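# Four arms open a pallet collar and set it on the pallet

## Task

Unfold the pallet collar into its open shape and place it so it sits squarely on the pallet.

## Robot and tools

Setup: four identical Kinova Gen3 arms named arm1, arm2, arm3 and arm4. Each has seven joints, a Robotiq 2F-85 two-finger gripper and a wrist camera (arm1_cam_wrist to arm4_cam_wrist). Two fixed room cameras, cam_high and cam_low, also watch the scene. The hand reaches about 1.0 m from the joint 1 axis.

Frames: one scene frame with its origin on the floor and +z up. Each arm's foot (base_link) faces along its own +x. Feet in metres: arm1 x=-0.428 y=-0.868 z=+0.796 quat_wxyz=(+0.740, +0.000, +0.000, +0.672); arm2 x=+0.221 y=-0.880 z=+0.799 quat_wxyz=(+0.682, -0.004, +0.002, +0.731); arm3 x=+1.001 y=-0.061 z=+0.805 quat_wxyz=(+0.094, -0.004, +0.001, -0.996); arm4 x=-0.900 y=-0.147 z=+0.830 quat_wxyz=(+0.988, +0.001, +0.003, -0.155). The hand point lies between the finger pads, about 2 cm behind the fingertips when shut or half open and 0.5 cm when wide open. The hand's z axis runs along the fingers, and the fingers open and close along its y axis.

move: every argument except cameras is an arm name: arm1, arm2, arm3, arm4. Each arm name takes its own object with "joints" and an optional "min_time_s". joints maps joint names to absolute target angles. These are targets to reach, not offsets, so the numbers are an absolute pose in joint space. Joint names, with units and ranges:
- joint1_rad, -69.115 to 69.115 rad: turns the whole arm about its foot axis. Positive is clockwise seen from above, and 0 points along the foot's +x.
- joint2_rad, -2.249 to 2.249: the shoulder. 0 is upright and positive tips the arm forward.
- joint3_rad, ±69.115: rotates the upper arm about its own length.
- joint4_rad, ±2.579: the elbow. 0 is straight; with joint3 at 0, positive bends the same way positive joint2 tips.
- joint5_rad, ±69.115: rotates the forearm.
- joint6_rad, ±2.099: the wrist. 0 is straight; with joint5 at 0, positive bends the same way positive joint4 bends.
- joint7_rad, ±69.115: rolls the hand. Positive is counter-clockwise seen from behind the hand.
- gripper_m, 0 to 0.085 m: the gap between the fingertips.
Done tolerance is ±0.01 rad for joints and ±0.003 m for the gripper. min_time_s runs from 0.1 to 8 s and sets the shortest duration of that arm's motions; a motion that needs longer keeps its own time. No action may last over 15 s. Speed caps are 1.39 rad/s for joints 1-4 and 1.22 rad/s for joints 5-7, with acceleration caps of 1 and 10 rad/s² respectively. An arm's joints start and finish together, so the hand can swing wide between postures. Arms you leave out get no new command but may still be driving toward old targets. cameras is a list drawn from the six camera names or "all". An empty list shows none. If you leave it out, a move with no action shows all cameras and any other move shows none. An unknown key or camera name makes the call invalid. An out-of-range value gets the call refused, and after a refusal the rest of that reply's move, wait and finished_scene calls are skipped. A move with no action returns the full state, the images and the scene number.

wait: seconds, from 0 to 10, plus cameras. It commands nothing new.
zoom_image: camera plus region [x0,y0,x1,y1] in pixels, origin top-left, at most 504×504. It only works on cameras in the newest images. All images are 896x504.
finished_scene: scene (1 or 2). It cannot be undone. The goal must still hold with the robots idle.

Reading results: the "move" line gives, per commanded arm, either "done" or its worst status word. joint_status values:
- off_target: came to rest short and may still be pushing.
- time_out: holds where it stopped.
- not_followed: a collision-avoidance check withheld the targets; the arm may retry later.
- limit_stop_at_motor_heat: re-send the target.
on_its_own reports motion nobody commanded. For robots listed as "as last shown" their status reads "not commanded" and their other lines are repeated. Joint velocities are in rad/s; "within noise" means the arm is still. Joint torques are in N m, signed toward larger joint angles, and carry an offset and noise. Flange force is the external force in hand x y z. It includes the weight of anything held, carries error, and may read "no reading". The picture order is given by the "pictures" line, and images may lag the state slightly. A MOTOR HOT line appears at 60 °C. At 75 °C the arm sinks and stops for 30-60 s.

Avoid:
- Pressing two robots hard together. This ends the scene, and closing a gripper onto another arm's fingers counts. The separation check can act late and does not stop fingers.
- Hard impacts.
- Dropping parts, releasing moving parts, or letting anything leave the work area or reach the floor.
- Over-gripping a part that still rests on something.
- Heavy twisting loads. Wrist motors give only about 20.3 (j5), 18.8 (j6) and 21 (j7) N m and will yield.
The arm keeps pushing after contact. Torque limits are 104.5 N m for j1-j4 and 51.3 N m for j5-j7, and straying more than 5° from the planned path also faults. A fault stops that arm for 10 s. For a firmer grip, open wide and then close to well below the object's width. Loose objects may get brief random shoves.

Each tool is called as name([rows], argument=value, ...), one row to a line, values as JSON.

## Session

move()

Scene clock: 0.00 s.
Joint torques (N m): no reading
Motor temperatures (°C): arm1=[35 31 32 37 37 42 39] | arm2=[33 38 34 34 41 40 40] | arm3=[36 40 30 36 38 40 40] | arm4=[36 38 31 34 36 35 46]
Flange force (N): no reading
Joint velocities: within noise
arm1.joint_positions: joint1_rad=+0.109 joint2_rad=-0.427 joint3_rad=-0.050 joint4_rad=+1.472 joint5_rad=-0.070 joint6_rad=+1.961 joint7_rad=+1.887 gripper_m=+0.085
arm1.joint_status: not commanded
arm1.hand: x=-0.4065 y=-0.7305 z=+1.3129 quat_wxyz=(-0.046, +0.769, -0.636, -0.053) (m; scene frame)
arm2.joint_positions: joint1_rad=+0.236 joint2_rad=-0.364 joint3_rad=-0.126 joint4_rad=+1.609 joint5_rad=-0.064 joint6_rad=+1.971 joint7_rad=+1.939 gripper_m=+0.085
arm2.joint_status: not commanded
arm2.hand: x=+0.2239 y=-0.7523 z=+1.2662 quat_wxyz=(+0.039, +0.816, -0.577, +0.019) (m; scene frame)
arm3.joint_positions: joint1_rad=-0.169 joint2_rad=-0.363 joint3_rad=-0.074 joint4_rad=+1.527 joint5_rad=-0.005 joint6_rad=+1.959 joint7_rad=+1.022 gripper_m=+0.085
arm3.joint_status: not commanded
arm3.hand: x=+0.8660 y=-0.1050 z=+1.2969 quat_wxyz=(+0.006, -0.998, +0.060, +0.017) (m; scene frame)
arm4.joint_positions: joint1_rad=-0.484 joint2_rad=-0.358 joint3_rad=-0.055 joint4_rad=+1.573 joint5_rad=-0.060 joint6_rad=+2.007 joint7_rad=+1.671 gripper_m=+0.085
arm4.joint_status: not commanded
arm4.hand: x=-0.7779 y=-0.1252 z=+1.3078 quat_wxyz=(+0.044, +0.173, -0.984, -0.017) (m; scene frame)
pictures: arm1_cam_wrist, arm2_cam_wrist, arm3_cam_wrist, arm4_cam_wrist, cam_high, cam_low

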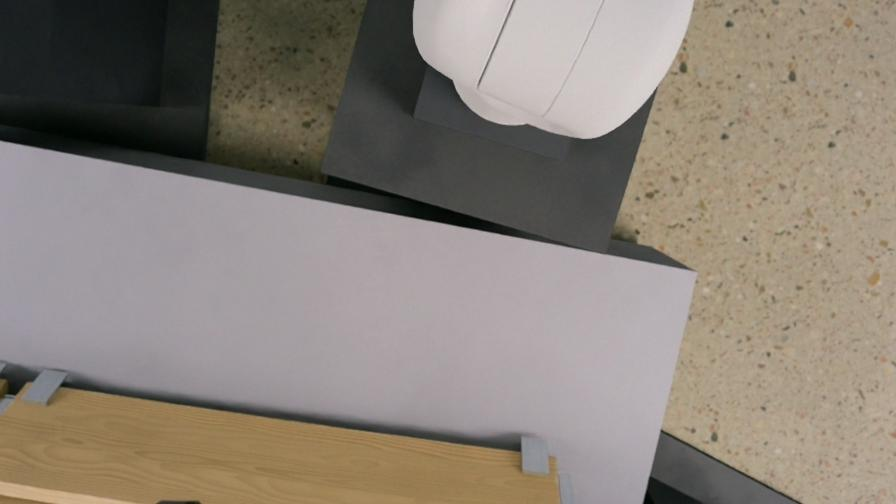

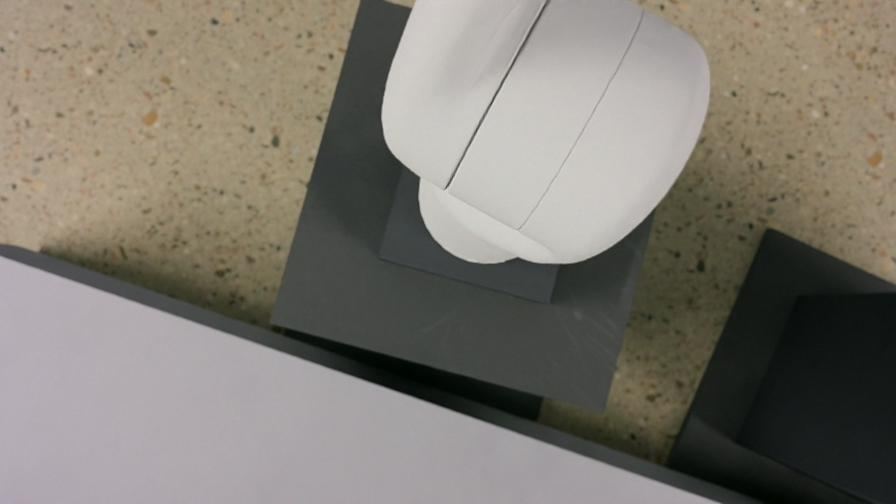

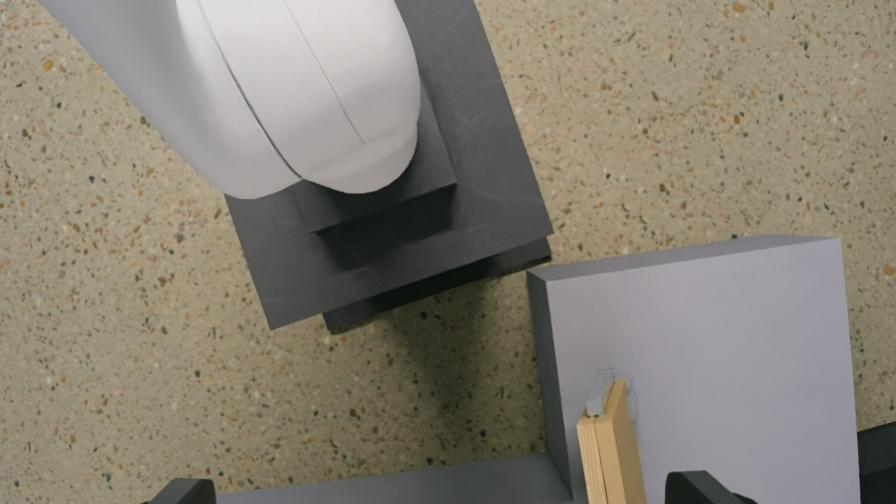

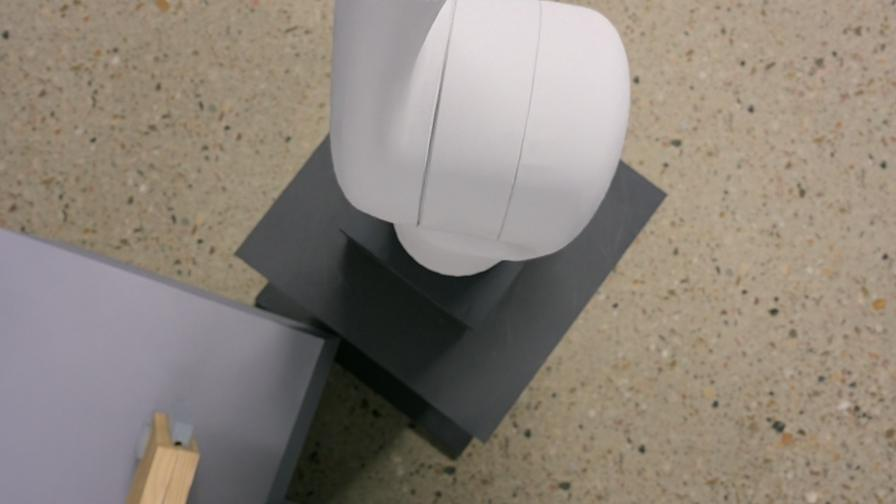

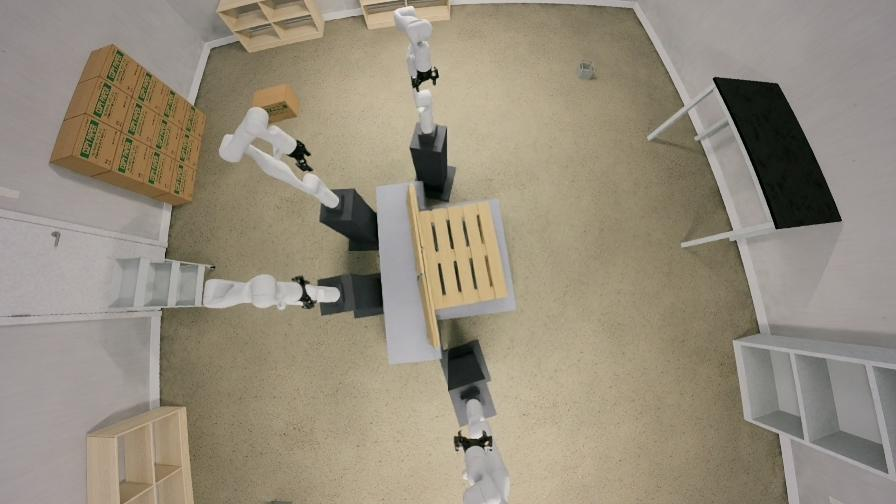

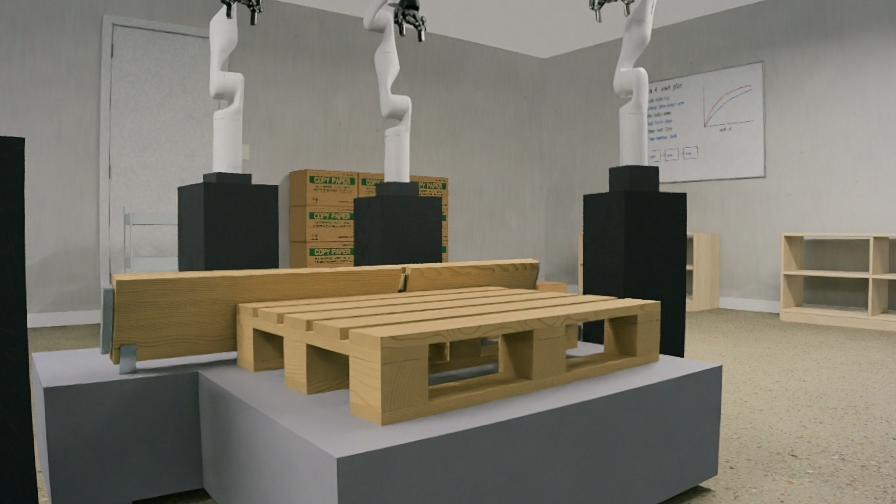

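zoom_image(camera="cam_high", region=[370, 170, 530, 370])

zoom_image(camera="cam_low", region=[90, 230, 350, 400])

zoom_image(camera="cam_low", region=[330, 230, 680, 430])

zoom_image(camera="arm1_cam_wrist", region=[0, 300, 300, 504])

zoom_image(camera="arm1_cam_wrist", region=[400, 300, 700, 504])

zoom_image(camera="arm3_cam_wrist", region=[500, 330, 740, 504])

zoom_image(camera="arm4_cam_wrist", region=[60, 330, 300, 504])

Scaled by 2.520 from the camera's 896x504 image, which has a finer 1280x720 frame.

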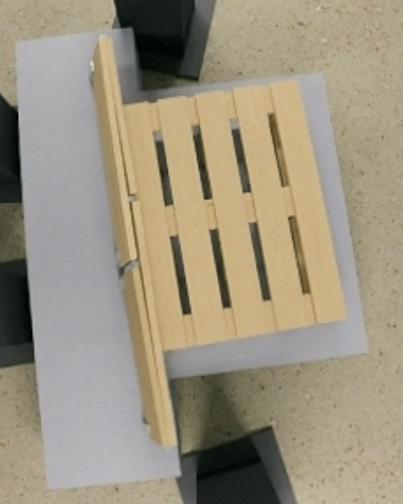

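Scaled by 1.938 from the camera's 896x504 image, which has a finer 1280x720 frame.

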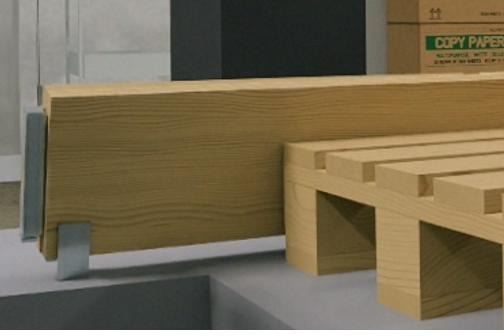

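Scaled by 1.440 from the camera's 896x504 image, which has a finer 1280x720 frame.

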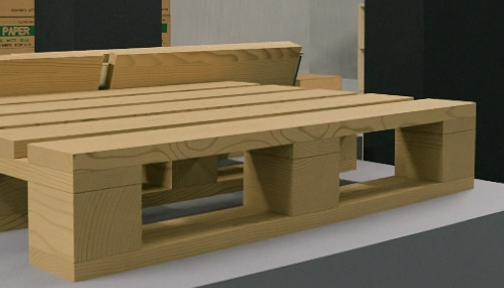

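Scaled by 1.680 from the camera's 896x504 image, which has a finer 1280x720 frame.

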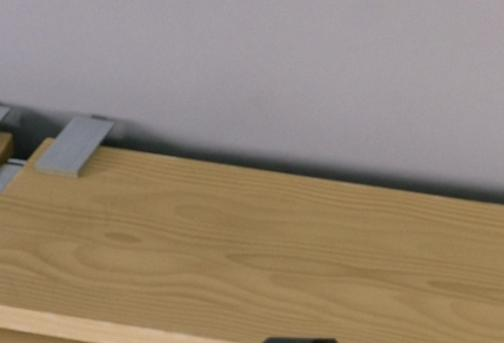

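Scaled by 1.680 from the camera's 896x504 image, which has a finer 1280x720 frame.

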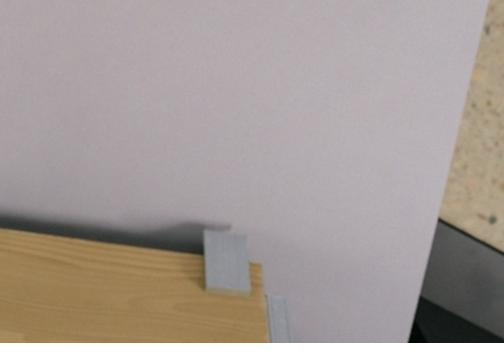

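Scaled by 2.100 from the camera's 896x504 image, which has a finer 1280x720 frame.

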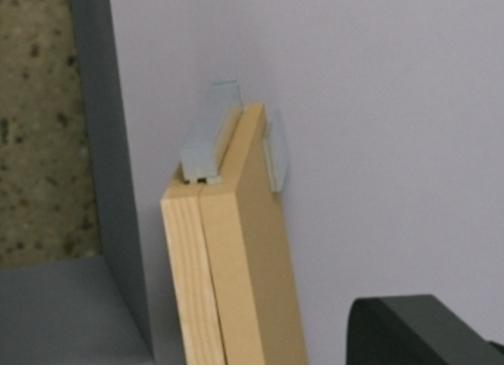

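Scaled by 2.100 from the camera's 896x504 image, which has a finer 1280x720 frame.

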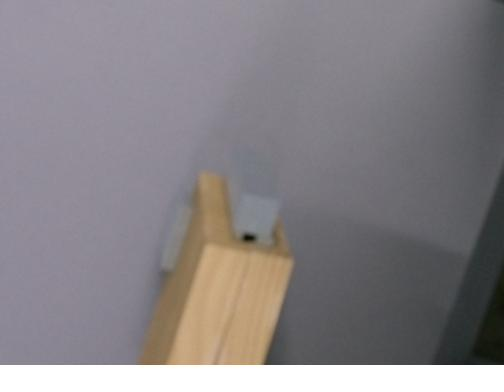

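zoom_image(camera="cam_high", region=[400, 180, 445, 270])

zoom_image(camera="cam_high", region=[405, 260, 455, 360])

zoom_image(camera="cam_low", region=[370, 245, 560, 315])

Scaled by 5.600 from the camera's 896x504 image, which has a finer 1280x720 frame.

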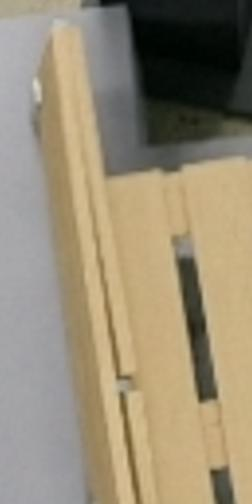

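Scaled by 5.040 from the camera's 896x504 image, which has a finer 1280x720 frame.

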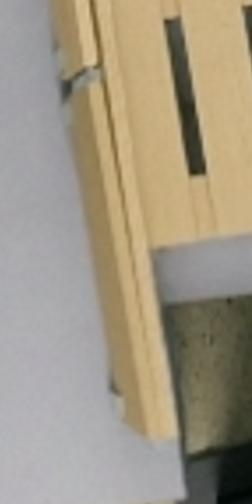

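Scaled by 2.653 from the camera's 896x504 image, which has a finer 1280x720 frame.

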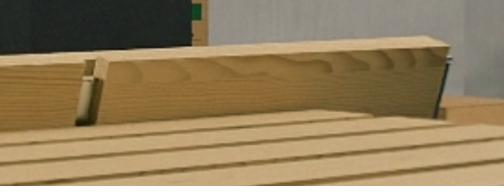

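move(arm1={"joints": {"joint1_rad": 0.6509, "joint2_rad": 1.1142, "joint3_rad": 0, "joint4_rad": 0.9712, "joint5_rad": 0, "joint6_rad": 1.0697, "joint7_rad": -0.8237, "gripper_m": 0.03}, "min_time_s": 4.5}, arm3={"joints": {"joint1_rad": -0.3302, "joint2_rad": 1.0511, "joint3_rad": 0, "joint4_rad": 1.256, "joint5_rad": 0, "joint6_rad": 0.841, "joint7_rad": -2.141, "gripper_m": 0.06}, "min_time_s": 4.5}, arm4={"joints": {"joint1_rad": 0.0276, "joint2_rad": 1.0338, "joint3_rad": 0, "joint4_rad": 1.3852, "joint5_rad": 0, "joint6_rad": 0.7163, "joint7_rad": 1.858, "gripper_m": 0.06}, "min_time_s": 4.5}, cameras=["arm1_cam_wrist", "arm3_cam_wrist", "arm4_cam_wrist", "cam_low"])

Scene clock: 29.03 s.
Joint torques (N m): arm1=[-0.04 -26.16 -0.77 -7.42 -0.17 -0.03 0.29] | arm2=[0.24 -1.41 0.42 -8.89 0.35 0.33 -0.27] | arm3=[-0.8 -22.64 2.09 -6.72 0.62 0.41 0.42] | arm4=[0.63 -23.7 0.45 -7.99 -0.07 0.12 -0.18]
Motor temperatures (°C): arm1=[35 31 32 38 37 42 39] | arm2=[33 38 34 34 41 40 40] | arm3=[36 39 30 36 38 40 40] | arm4=[36 37 31 34 36 35 46]
Flange force (N): arm1=[2.6 1.9 0.3] | arm2=[0.1 0.1 3.0] | arm3=[-3.0 3.0 -1.7] | arm4=[8.3 3.7 0.0]
move: arm1 done; arm3 done; arm4 done
Joint velocities: within noise
arm1.joint_positions: joint1_rad=+0.651 joint2_rad=+1.114 joint3_rad=+0.000 joint4_rad=+0.971 joint5_rad=+0.000 joint6_rad=+1.070 joint7_rad=-0.824 gripper_m=+0.030
arm1.joint_status: all done
arm1.hand: x=+0.0298 y=-0.4100 z=+0.8000 quat_wxyz=(+0.000, -0.707, -0.707, +0.007) (m; scene frame)
arm2: as last shown
arm3.joint_positions: joint1_rad=-0.330 joint2_rad=+1.051 joint3_rad=+0.000 joint4_rad=+1.256 joint5_rad=+0.000 joint6_rad=+0.841 joint7_rad=-2.141 gripper_m=+0.060
arm3.joint_status: all done
arm3.hand: x=+0.4706 y=-0.3352 z=+0.7800 quat_wxyz=(-0.001, +0.026, +1.000, +0.002) (m; scene frame)
arm4.joint_positions: joint1_rad=+0.028 joint2_rad=+1.034 joint3_rad=+0.000 joint4_rad=+1.385 joint5_rad=+0.000 joint6_rad=+0.716 joint7_rad=+1.858 gripper_m=+0.060
arm4.joint_status: all done
arm4.hand: x=-0.3692 y=-0.3602 z=+0.7798 quat_wxyz=(-0.001, -0.026, -1.000, +0.000) (m; scene frame)
pictures: arm1_cam_wrist, arm3_cam_wrist, arm4_cam_wrist, cam_low

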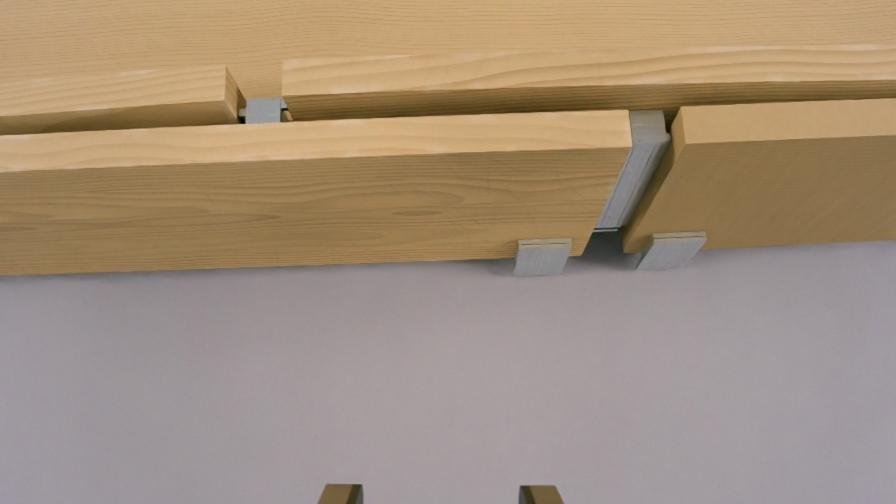

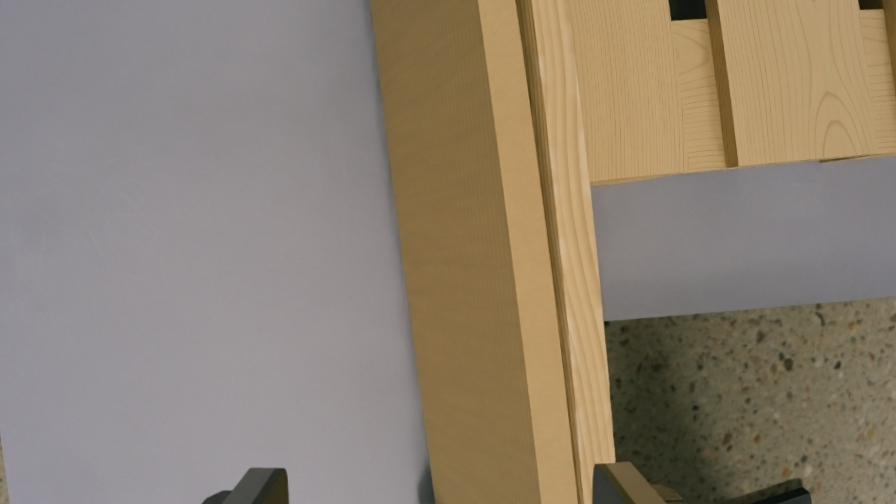

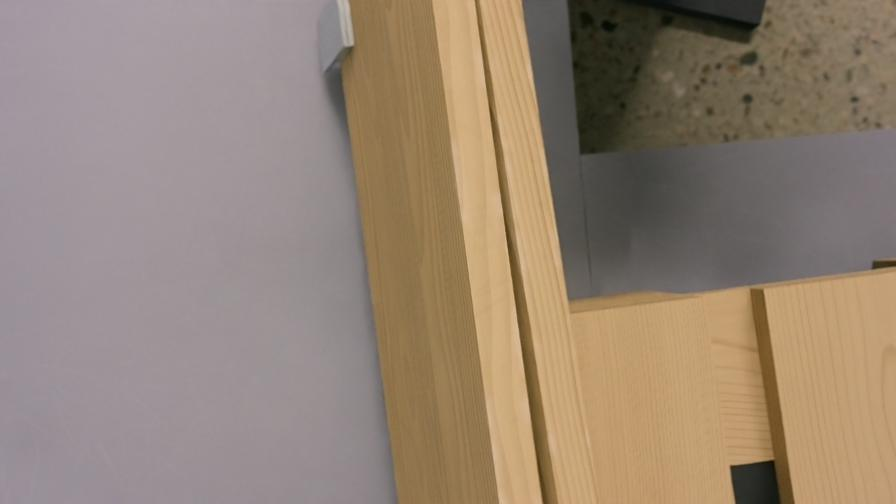

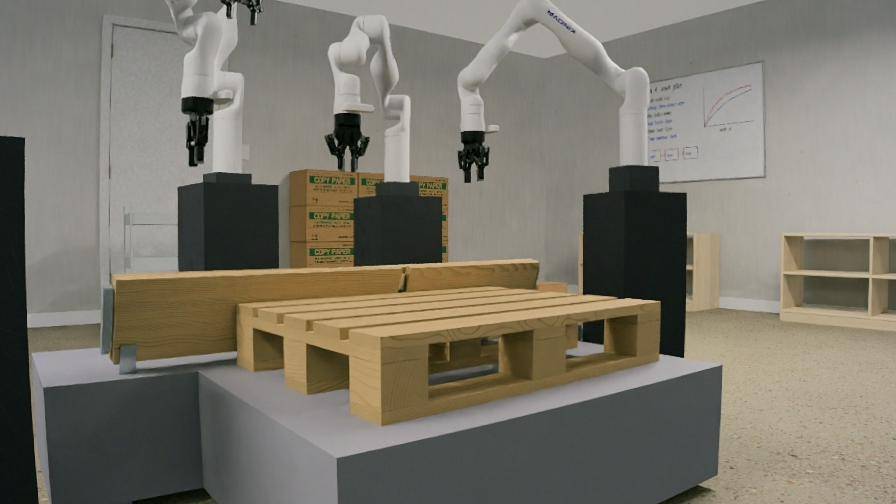

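move(arm3={"joints": {"joint1_rad": -0.0559, "joint2_rad": 1.3611, "joint4_rad": 0.4382, "joint6_rad": 1.35, "joint7_rad": -1.8667}, "min_time_s": 3}, arm4={"joints": {"joint1_rad": -0.2547, "joint2_rad": 1.2409, "joint4_rad": 0.7787, "joint6_rad": 1.1161, "joint7_rad": 1.5755}, "min_time_s": 3}, cameras=["arm1_cam_wrist", "arm3_cam_wrist", "arm4_cam_wrist"])

zoom_image(camera="arm1_cam_wrist", region=[180, 30, 480, 200])

zoom_image(camera="arm1_cam_wrist", region=[550, 30, 850, 200])

Scene clock: 46.93 s.
Joint torques (N m): arm1=[-0.07 -26.06 -0.78 -7.42 -0.16 -0.12 0.29] | arm2=[0.26 -1.42 0.4 -8.96 0.38 0.36 -0.28] | arm3=[-0.82 -27.03 2.09 -8.78 0.57 0.31 0.34] | arm4=[0.55 -27.64 0.46 -10.3 -0.1 0.07 -0.16]
Motor temperatures (°C): arm1=[35 32 32 38 37 42 39] | arm2=[33 38 33 34 41 40 40] | arm3=[36 39 30 36 38 40 40] | arm4=[36 37 31 34 36 35 46]
Flange force (N): arm1=[2.6 1.9 0.0] | arm2=[0.1 0.1 3.3] | arm3=no reading | arm4=[15.6 1.3 0.2]
move: arm3 done; arm4 done
Joint velocities: within noise
arm1, arm2: as last shown
arm1.hand: x=+0.0299 y=-0.4100 z=+0.8000 quat_wxyz=(+0.000, -0.707, -0.707, +0.007) (m; scene frame)
arm3.joint_positions: joint1_rad=-0.056 joint2_rad=+1.361 joint3_rad=+0.000 joint4_rad=+0.438 joint5_rad=+0.000 joint6_rad=+1.350 joint7_rad=-1.867 gripper_m=+0.060
arm3.joint_status: all done
arm3.hand: x=+0.3007 y=-0.2103 z=+0.8000 quat_wxyz=(+0.000, +0.026, +1.000, +0.001) (m; scene frame)
arm4.joint_positions: joint1_rad=-0.255 joint2_rad=+1.241 joint3_rad=+0.000 joint4_rad=+0.779 joint5_rad=+0.000 joint6_rad=+1.116 joint7_rad=+1.576 gripper_m=+0.060
arm4.joint_status: all done
arm4.hand: x=-0.2192 y=-0.2102 z=+0.7999 quat_wxyz=(+0.000, -0.026, -1.000, -0.001) (m; scene frame)
pictures: arm1_cam_wrist, arm3_cam_wrist, arm4_cam_wrist

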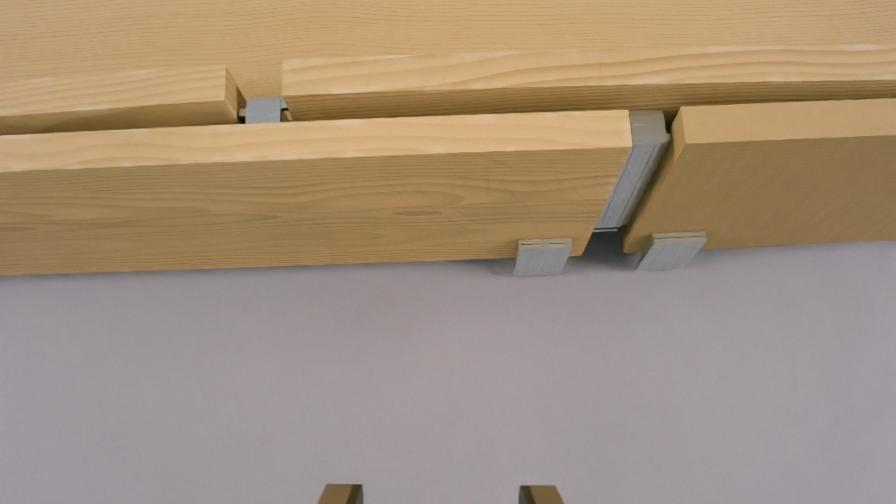

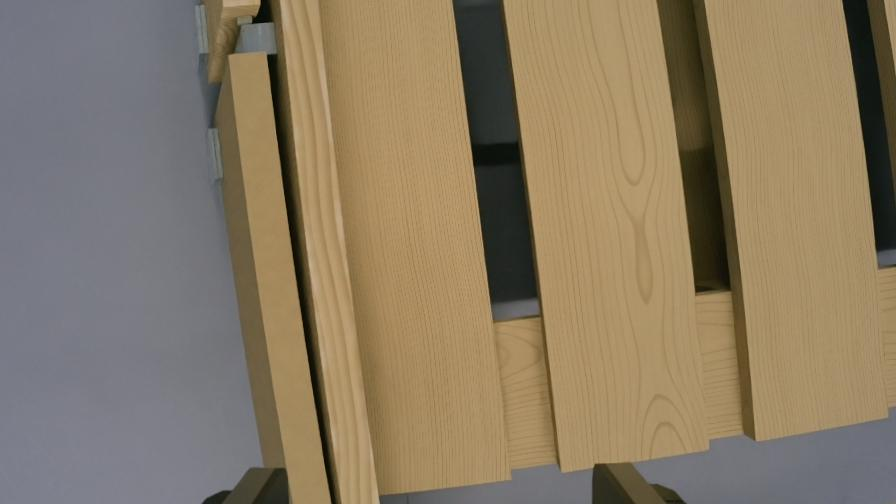

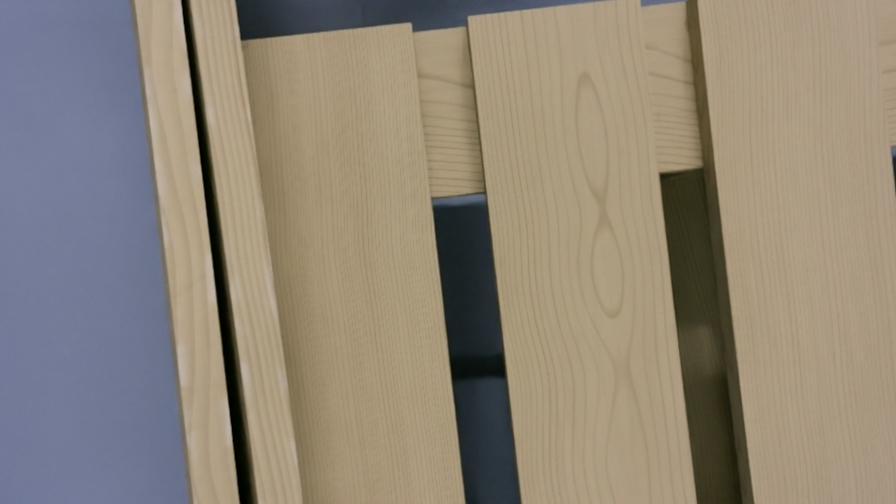

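Scaled by 1.680 from the camera's 896x504 image, which has a finer 1280x720 frame.

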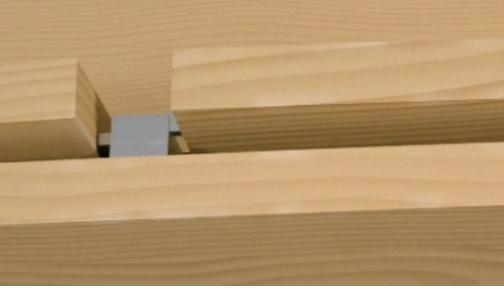

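Scaled by 1.680 from the camera's 896x504 image, which has a finer 1280x720 frame.

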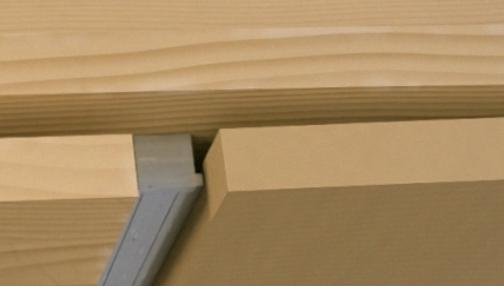

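move(cameras=["cam_low", "cam_high"])

zoom_image(camera="cam_low", region=[80, 250, 200, 390])

zoom_image(camera="cam_low", region=[380, 240, 580, 320])

zoom_image(camera="cam_low", region=[200, 250, 400, 390])

Scene clock: 66.40 s.
Joint torques (N m): arm1=[-0.07 -26.07 -0.67 -7.4 -0.17 -0.1 0.28] | arm2=[0.25 -1.42 0.43 -8.95 0.36 0.34 -0.26] | arm3=[-0.93 -27.11 2.11 -8.78 0.55 0.33 0.4] | arm4=[0.55 -27.58 0.46 -10.31 -0.08 0.05 -0.19]
Motor temperatures (°C): arm1=[35 33 32 38 37 42 39] | arm2=[33 37 33 34 41 40 40] | arm3=[36 39 30 36 38 40 40] | arm4=[36 38 31 34 36 35 46]
Flange force (N): arm1=[2.6 2.0 0.1] | arm2=[0.1 0.2 3.2] | arm3=no reading | arm4=[15.8 1.3 0.0]
Joint velocities: within noise
arm1.joint_positions: joint1_rad=+0.651 joint2_rad=+1.114 joint3_rad=+0.000 joint4_rad=+0.971 joint5_rad=+0.000 joint6_rad=+1.070 joint7_rad=-0.824 gripper_m=+0.030
arm1.joint_status: not commanded
arm1.hand: x=+0.0299 y=-0.4100 z=+0.8000 quat_wxyz=(+0.000, -0.707, -0.707, +0.007) (m; scene frame)
arm2.joint_positions: joint1_rad=+0.236 joint2_rad=-0.364 joint3_rad=-0.126 joint4_rad=+1.609 joint5_rad=-0.064 joint6_rad=+1.971 joint7_rad=+1.939 gripper_m=+0.085
arm2.joint_status: not commanded
arm2.hand: x=+0.2239 y=-0.7523 z=+1.2662 quat_wxyz=(+0.039, +0.816, -0.577, +0.019) (m; scene frame)
arm3.joint_positions: joint1_rad=-0.056 joint2_rad=+1.361 joint3_rad=+0.000 joint4_rad=+0.438 joint5_rad=+0.000 joint6_rad=+1.350 joint7_rad=-1.867 gripper_m=+0.060
arm3.joint_status: all done
arm3.hand: x=+0.3007 y=-0.2103 z=+0.8000 quat_wxyz=(+0.000, +0.026, +1.000, +0.001) (m; scene frame)
arm4.joint_positions: joint1_rad=-0.255 joint2_rad=+1.241 joint3_rad=+0.000 joint4_rad=+0.779 joint5_rad=+0.000 joint6_rad=+1.116 joint7_rad=+1.576 gripper_m=+0.060
arm4.joint_status: all done
arm4.hand: x=-0.2192 y=-0.2102 z=+0.7999 quat_wxyz=(+0.000, -0.026, -1.000, -0.001) (m; scene frame)
pictures: cam_high, cam_low

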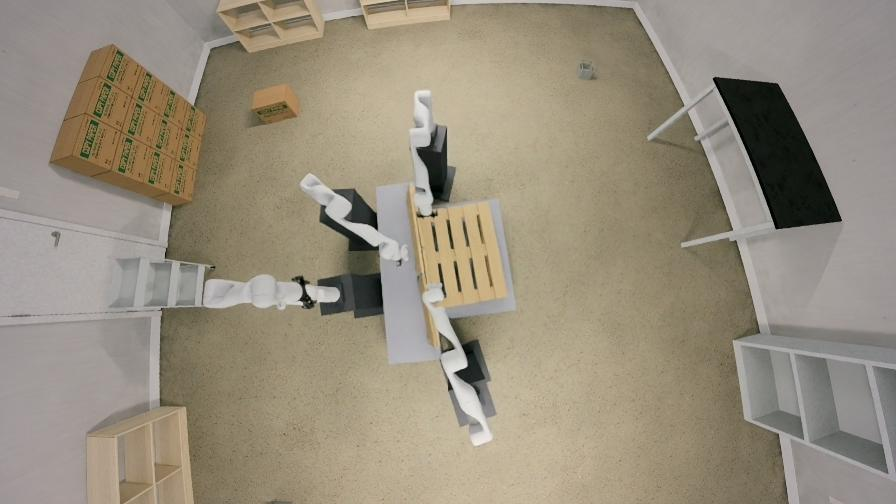

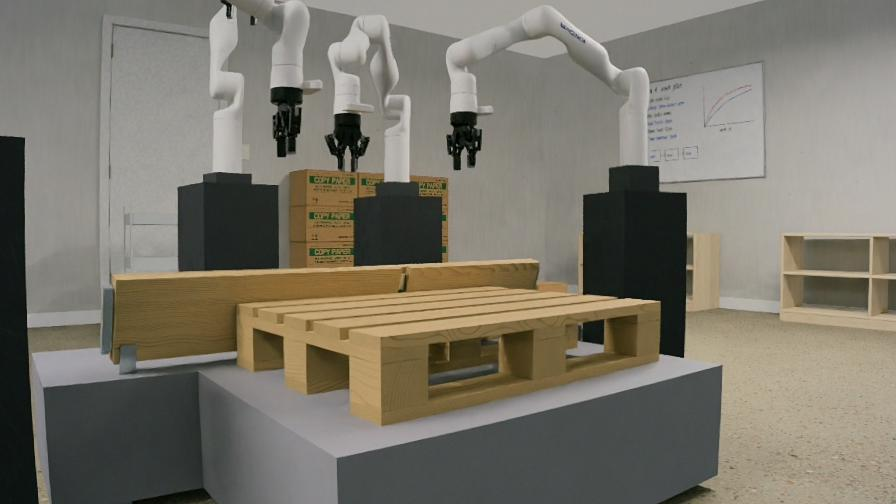

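Scaled by 3.600 from the camera's 896x504 image, which has a finer 1280x720 frame.

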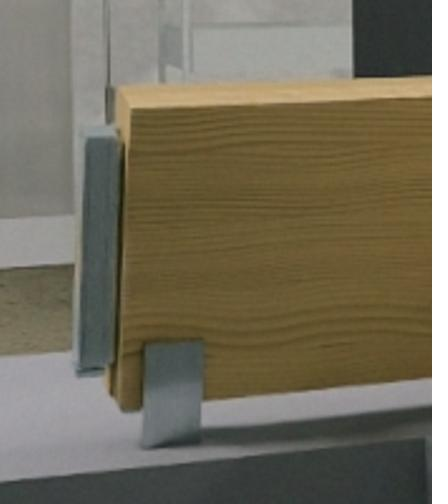

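Scaled by 2.520 from the camera's 896x504 image, which has a finer 1280x720 frame.

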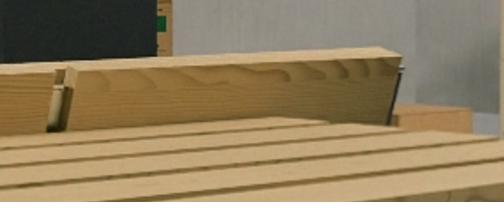

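Scaled by 2.520 from the camera's 896x504 image, which has a finer 1280x720 frame.

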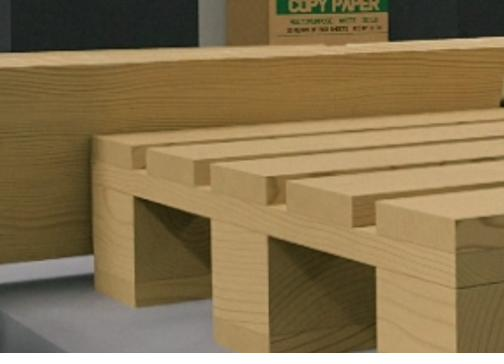

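move(arm1={"joints": {"joint1_rad": 0.4508, "joint2_rad": 0.9221, "joint4_rad": 1.4438, "joint6_rad": 0.7893, "joint7_rad": -1.0238}, "min_time_s": 3}, arm3={"joints": {"joint1_rad": -0.3302, "joint2_rad": 1.0511, "joint4_rad": 1.256, "joint6_rad": 0.841, "joint7_rad": -2.141}, "min_time_s": 3}, arm4={"joints": {"joint1_rad": 0.0276, "joint2_rad": 1.0338, "joint4_rad": 1.3852, "joint6_rad": 0.7163, "joint7_rad": 1.858}, "min_time_s": 3})

move(arm2={"joints": {"joint1_rad": 0.0171, "joint2_rad": 1.6338, "joint3_rad": 0, "joint4_rad": 0.3459, "joint5_rad": 0, "joint6_rad": 1.442, "joint7_rad": -0.0099, "gripper_m": 0.024}, "min_time_s": 5}, cameras=["arm2_cam_wrist", "arm1_cam_wrist"])

Scene clock: 98.33 s.
Joint torques (N m): arm1=[-0.09 -22.61 -0.77 -5.95 -0.13 -0.07 0.27] | arm2=[0.25 -1.4 0.34 -8.95 0.34 0.34 -0.26] | arm3=[-0.78 -22.68 2.05 -6.67 0.57 0.38 0.43] | arm4=[0.62 -23.71 0.49 -7.94 -0.06 0.14 -0.17]
Motor temperatures (°C): arm1=[35 33 32 38 37 42 39] | arm2=[33 37 33 34 41 40 40] | arm3=[36 40 30 36 38 40 40] | arm4=[36 38 31 34 36 35 46]
Flange force (N): arm1=[2.0 0.7 0.4] | arm2=[0.2 -0.1 3.3] | arm3=[-2.6 2.8 -1.6] | arm4=[8.2 3.7 0.1]
move: arm1 done; arm3 done; arm4 done
Joint velocities: within noise
arm1.joint_positions: joint1_rad=+0.451 joint2_rad=+0.922 joint3_rad=+0.000 joint4_rad=+1.444 joint5_rad=+0.000 joint6_rad=+0.789 joint7_rad=-1.024 gripper_m=+0.030
arm1.joint_status: all done
arm1.hand: x=-0.1202 y=-0.4100 z=+0.7989 quat_wxyz=(-0.002, -0.707, -0.707, +0.006) (m; scene frame)
arm2: as last shown
arm3.joint_positions: joint1_rad=-0.330 joint2_rad=+1.051 joint3_rad=+0.000 joint4_rad=+1.256 joint5_rad=+0.000 joint6_rad=+0.841 joint7_rad=-2.141 gripper_m=+0.060
arm3.joint_status: all done
arm3.hand: x=+0.4706 y=-0.3352 z=+0.7800 quat_wxyz=(-0.001, +0.026, +1.000, +0.002) (m; scene frame)
arm4.joint_positions: joint1_rad=+0.028 joint2_rad=+1.034 joint3_rad=+0.000 joint4_rad=+1.385 joint5_rad=+0.000 joint6_rad=+0.716 joint7_rad=+1.858 gripper_m=+0.060
arm4.joint_status: all done
arm4.hand: x=-0.3692 y=-0.3602 z=+0.7798 quat_wxyz=(-0.001, -0.026, -1.000, +0.000) (m; scene frame)
pictures: none

Scene clock: 103.70 s.
Joint torques (N m): arm1=[-0.06 -22.52 -0.74 -5.9 -0.16 -0.06 0.29] | arm2=[0.27 -28.84 0.58 -8.06 0.31 0.9 -0.24] | arm3=[-0.74 -22.7 2.04 -6.74 0.6 0.4 0.43] | arm4=[0.61 -23.73 0.47 -7.95 -0.08 0.12 -0.16]
Motor temperatures (°C): arm1=[35 34 32 38 37 42 39] | arm2=[33 37 33 34 41 40 40] | arm3=[36 40 30 36 38 40 40] | arm4=[36 38 31 34 36 35 46]
Flange force (N): arm1=[2.0 0.7 0.2] | arm2=no reading | arm3=[-3.0 2.9 -1.6] | arm4=[8.1 3.7 0.1]
move: arm2 done
Joint velocities: within noise
arm1, arm3, arm4: as last shown
arm2.joint_positions: joint1_rad=+0.017 joint2_rad=+1.634 joint3_rad=+0.000 joint4_rad=+0.346 joint5_rad=+0.000 joint6_rad=+1.442 joint7_rad=-0.010 gripper_m=+0.024
arm2.joint_status: all done
arm2.hand: x=+0.2146 y=-0.2584 z=+0.6283 quat_wxyz=(-0.006, +0.021, -0.989, +0.144) (m; scene frame)
pictures: arm1_cam_wrist, arm2_cam_wrist

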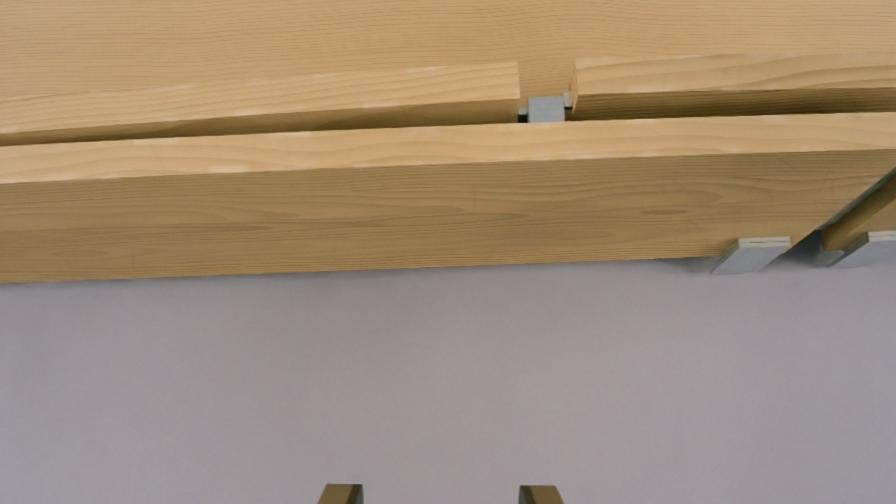

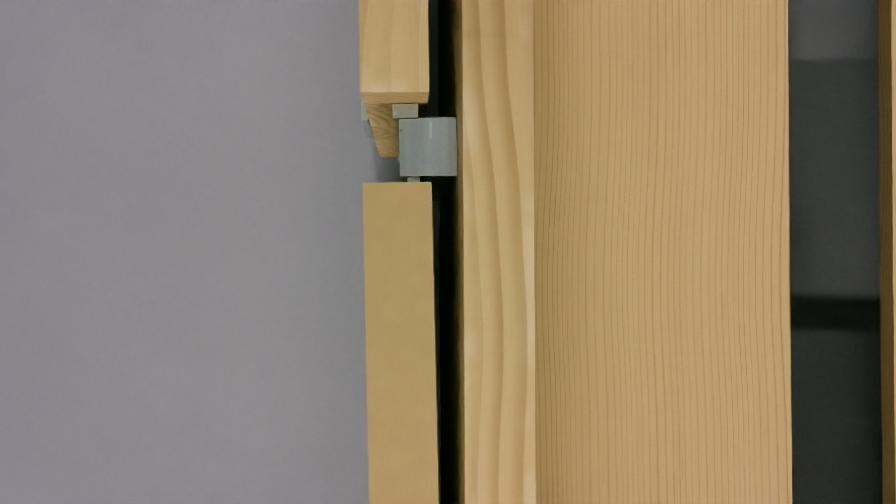

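zoom_image(camera="arm2_cam_wrist", region=[320, 60, 560, 260])

zoom_image(camera="arm2_cam_wrist", region=[320, 330, 560, 504])

zoom_image(camera="arm1_cam_wrist", region=[440, 40, 680, 180])

Scaled by 2.100 from the camera's 896x504 image, which has a finer 1280x720 frame.

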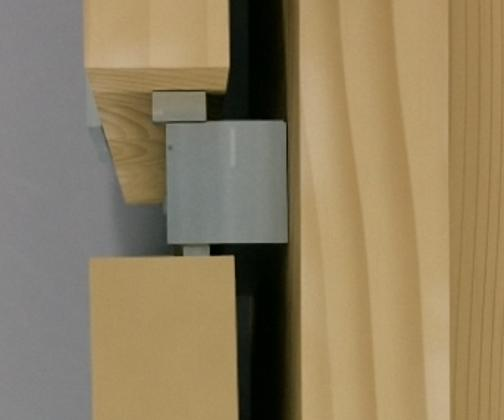

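Scaled by 2.100 from the camera's 896x504 image, which has a finer 1280x720 frame.

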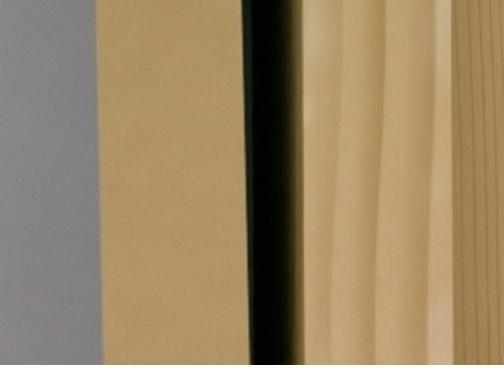

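Scaled by 2.100 from the camera's 896x504 image, which has a finer 1280x720 frame.

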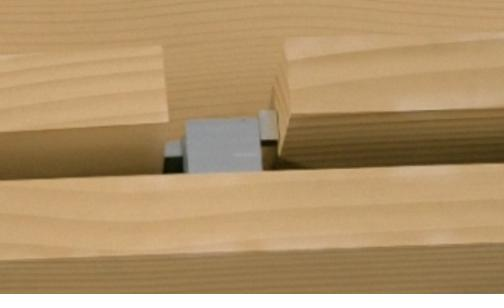

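move(arm2={"joints": {"joint1_rad": -0.144, "joint2_rad": 1.7229, "joint4_rad": 0.3174, "joint6_rad": 1.4158, "joint7_rad": -0.1639, "gripper_m": 0.03}, "min_time_s": 3}, cameras=["arm2_cam_wrist", "cam_low"])

zoom_image(camera="arm2_cam_wrist", region=[300, 254, 600, 504])

Scene clock: 131.10 s.
Joint torques (N m): arm1=[-0.16 -22.6 -0.81 -5.99 -0.1 -0.04 0.32] | arm2=[0.24 -28.29 0.53 -7.7 0.29 1 -0.22] | arm3=[-0.83 -22.72 2.07 -6.71 0.67 0.35 0.37] | arm4=[0.62 -23.7 0.48 -7.98 -0.09 0.12 -0.18]
Motor temperatures (°C): arm1=[35 35 32 38 37 42 39] | arm2=[33 38 33 34 41 40 40] | arm3=[36 42 30 36 38 40 40] | arm4=[36 39 31 34 36 35 46]
Flange force (N): arm1=[1.7 0.6 0.4] | arm2=no reading | arm3=[-2.6 2.9 -1.6] | arm4=[8.3 3.7 0.0]
move: arm2 done
Joint velocities: within noise
arm1, arm3, arm4: as last shown
arm2.joint_positions: joint1_rad=-0.144 joint2_rad=+1.723 joint3_rad=+0.000 joint4_rad=+0.317 joint5_rad=+0.000 joint6_rad=+1.416 joint7_rad=-0.164 gripper_m=+0.030
arm2.joint_status: all done
arm2.hand: x=+0.1197 y=-0.2900 z=+0.5768 quat_wxyz=(-0.031, +0.024, -0.987, +0.158) (m; scene frame)
pictures: arm2_cam_wrist, cam_low

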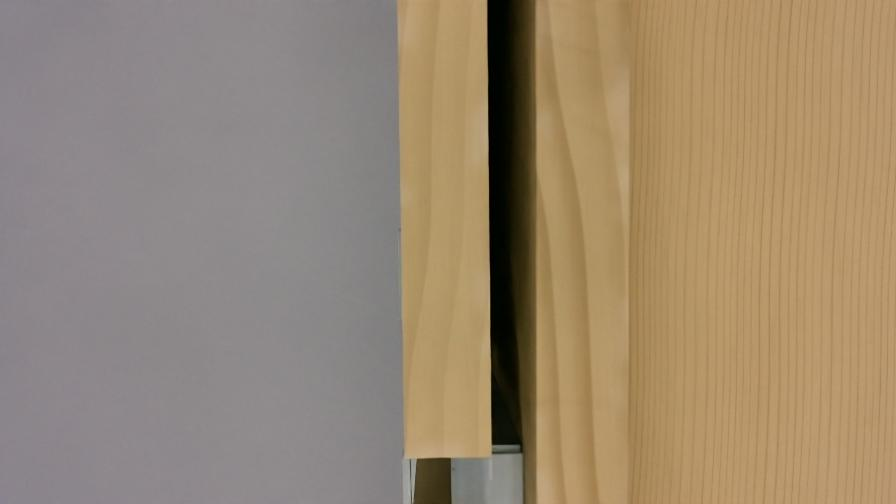

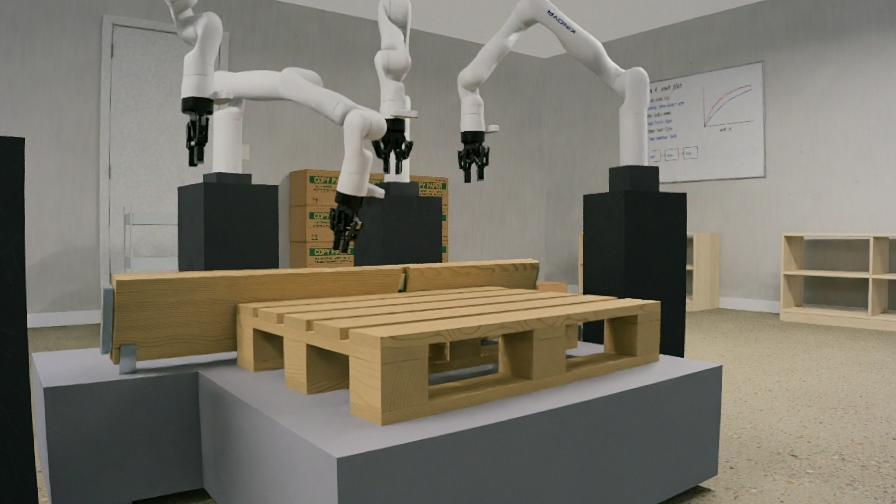

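Scaled by 1.680 from the camera's 896x504 image, which has a finer 1280x720 frame.

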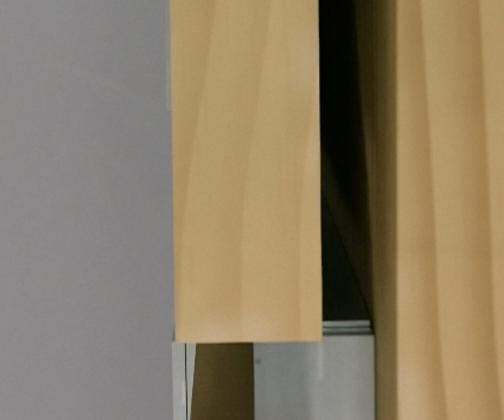

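move(arm1={"joints": {"joint1_rad": 0.5349, "joint2_rad": 0.9596, "joint4_rad": 1.35, "joint6_rad": 0.8454, "joint7_rad": -0.9397}, "min_time_s": 2}, arm2={"joints": {"joint1_rad": -0.1918, "joint2_rad": 1.7674, "joint4_rad": 0.283, "joint6_rad": 1.4074, "joint7_rad": -0.2097, "gripper_m": 0.03}, "min_time_s": 2.5}, cameras=["arm2_cam_wrist", "arm1_cam_wrist"])

zoom_image(camera="arm1_cam_wrist", region=[560, 40, 896, 228])

zoom_image(camera="arm2_cam_wrist", region=[300, 254, 600, 504])

Scene clock: 145.73 s.
Joint torques (N m): arm1=[-0.03 -23.41 -0.74 -6.29 -0.12 -0.16 0.29] | arm2=[0.21 -28.09 0.57 -7.68 0.29 1.02 -0.25] | arm3=[-0.83 -22.74 2.1 -6.8 0.63 0.43 0.38] | arm4=[0.61 -23.72 0.48 -7.95 -0.08 0.12 -0.18]
Motor temperatures (°C): arm1=[35 35 32 38 37 42 39] | arm2=[33 39 33 34 41 40 40] | arm3=[36 42 30 36 38 40 40] | arm4=[36 40 31 34 36 35 46]
Flange force (N): arm1=[2.3 1.1 0.2] | arm2=no reading | arm3=[-3.1 3.2 -1.5] | arm4=[8.2 3.6 0.1]
move: arm1 done; arm2 done
Joint velocities: within noise
arm1.joint_positions: joint1_rad=+0.535 joint2_rad=+0.960 joint3_rad=+0.000 joint4_rad=+1.350 joint5_rad=+0.000 joint6_rad=+0.845 joint7_rad=-0.940 gripper_m=+0.030
arm1.joint_status: all done
arm1.hand: x=-0.0701 y=-0.4200 z=+0.7989 quat_wxyz=(-0.001, -0.707, -0.707, +0.007) (m; scene frame)
arm2.joint_positions: joint1_rad=-0.192 joint2_rad=+1.767 joint3_rad=+0.000 joint4_rad=+0.283 joint5_rad=+0.000 joint6_rad=+1.407 joint7_rad=-0.210 gripper_m=+0.030
arm2.joint_status: all done
arm2.hand: x=+0.0930 y=-0.3007 z=+0.5557 quat_wxyz=(-0.039, +0.025, -0.986, +0.157) (m; scene frame)
arm3, arm4: as last shown
pictures: arm1_cam_wrist, arm2_cam_wrist

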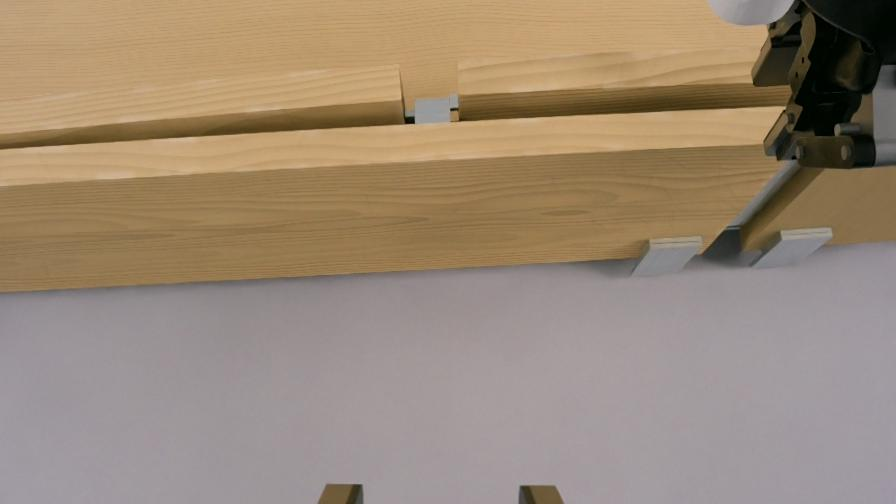

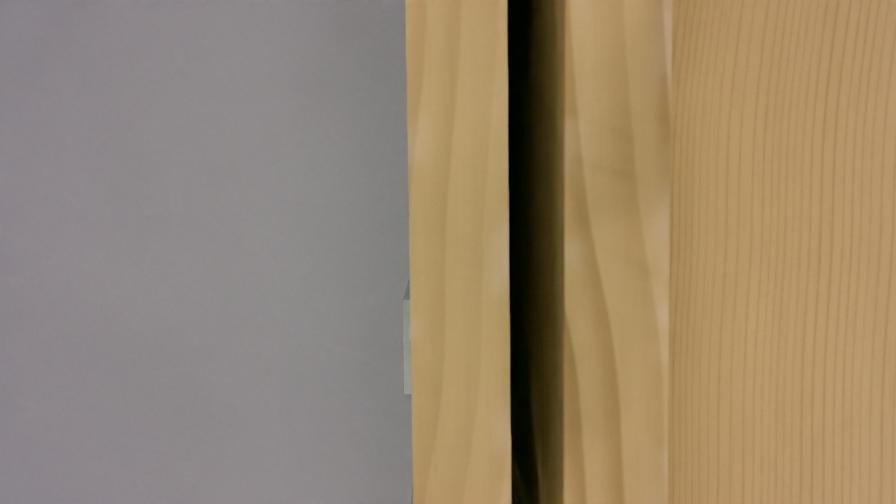

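Scaled by 1.500 from the camera's 896x504 image, which has a finer 1280x720 frame.

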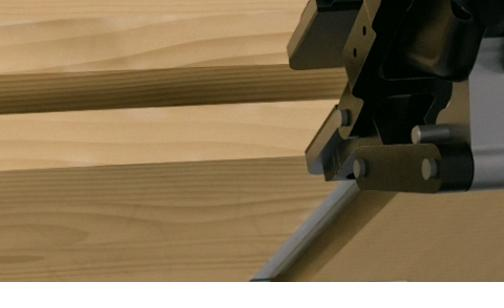

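Scaled by 1.680 from the camera's 896x504 image, which has a finer 1280x720 frame.

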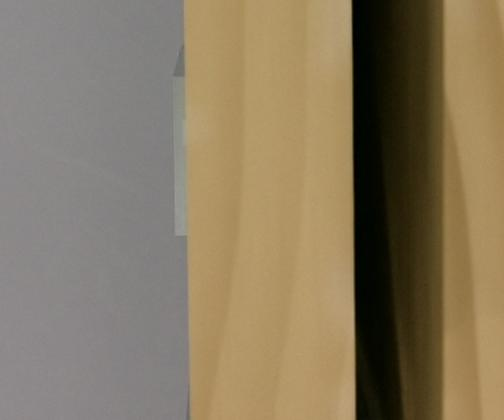

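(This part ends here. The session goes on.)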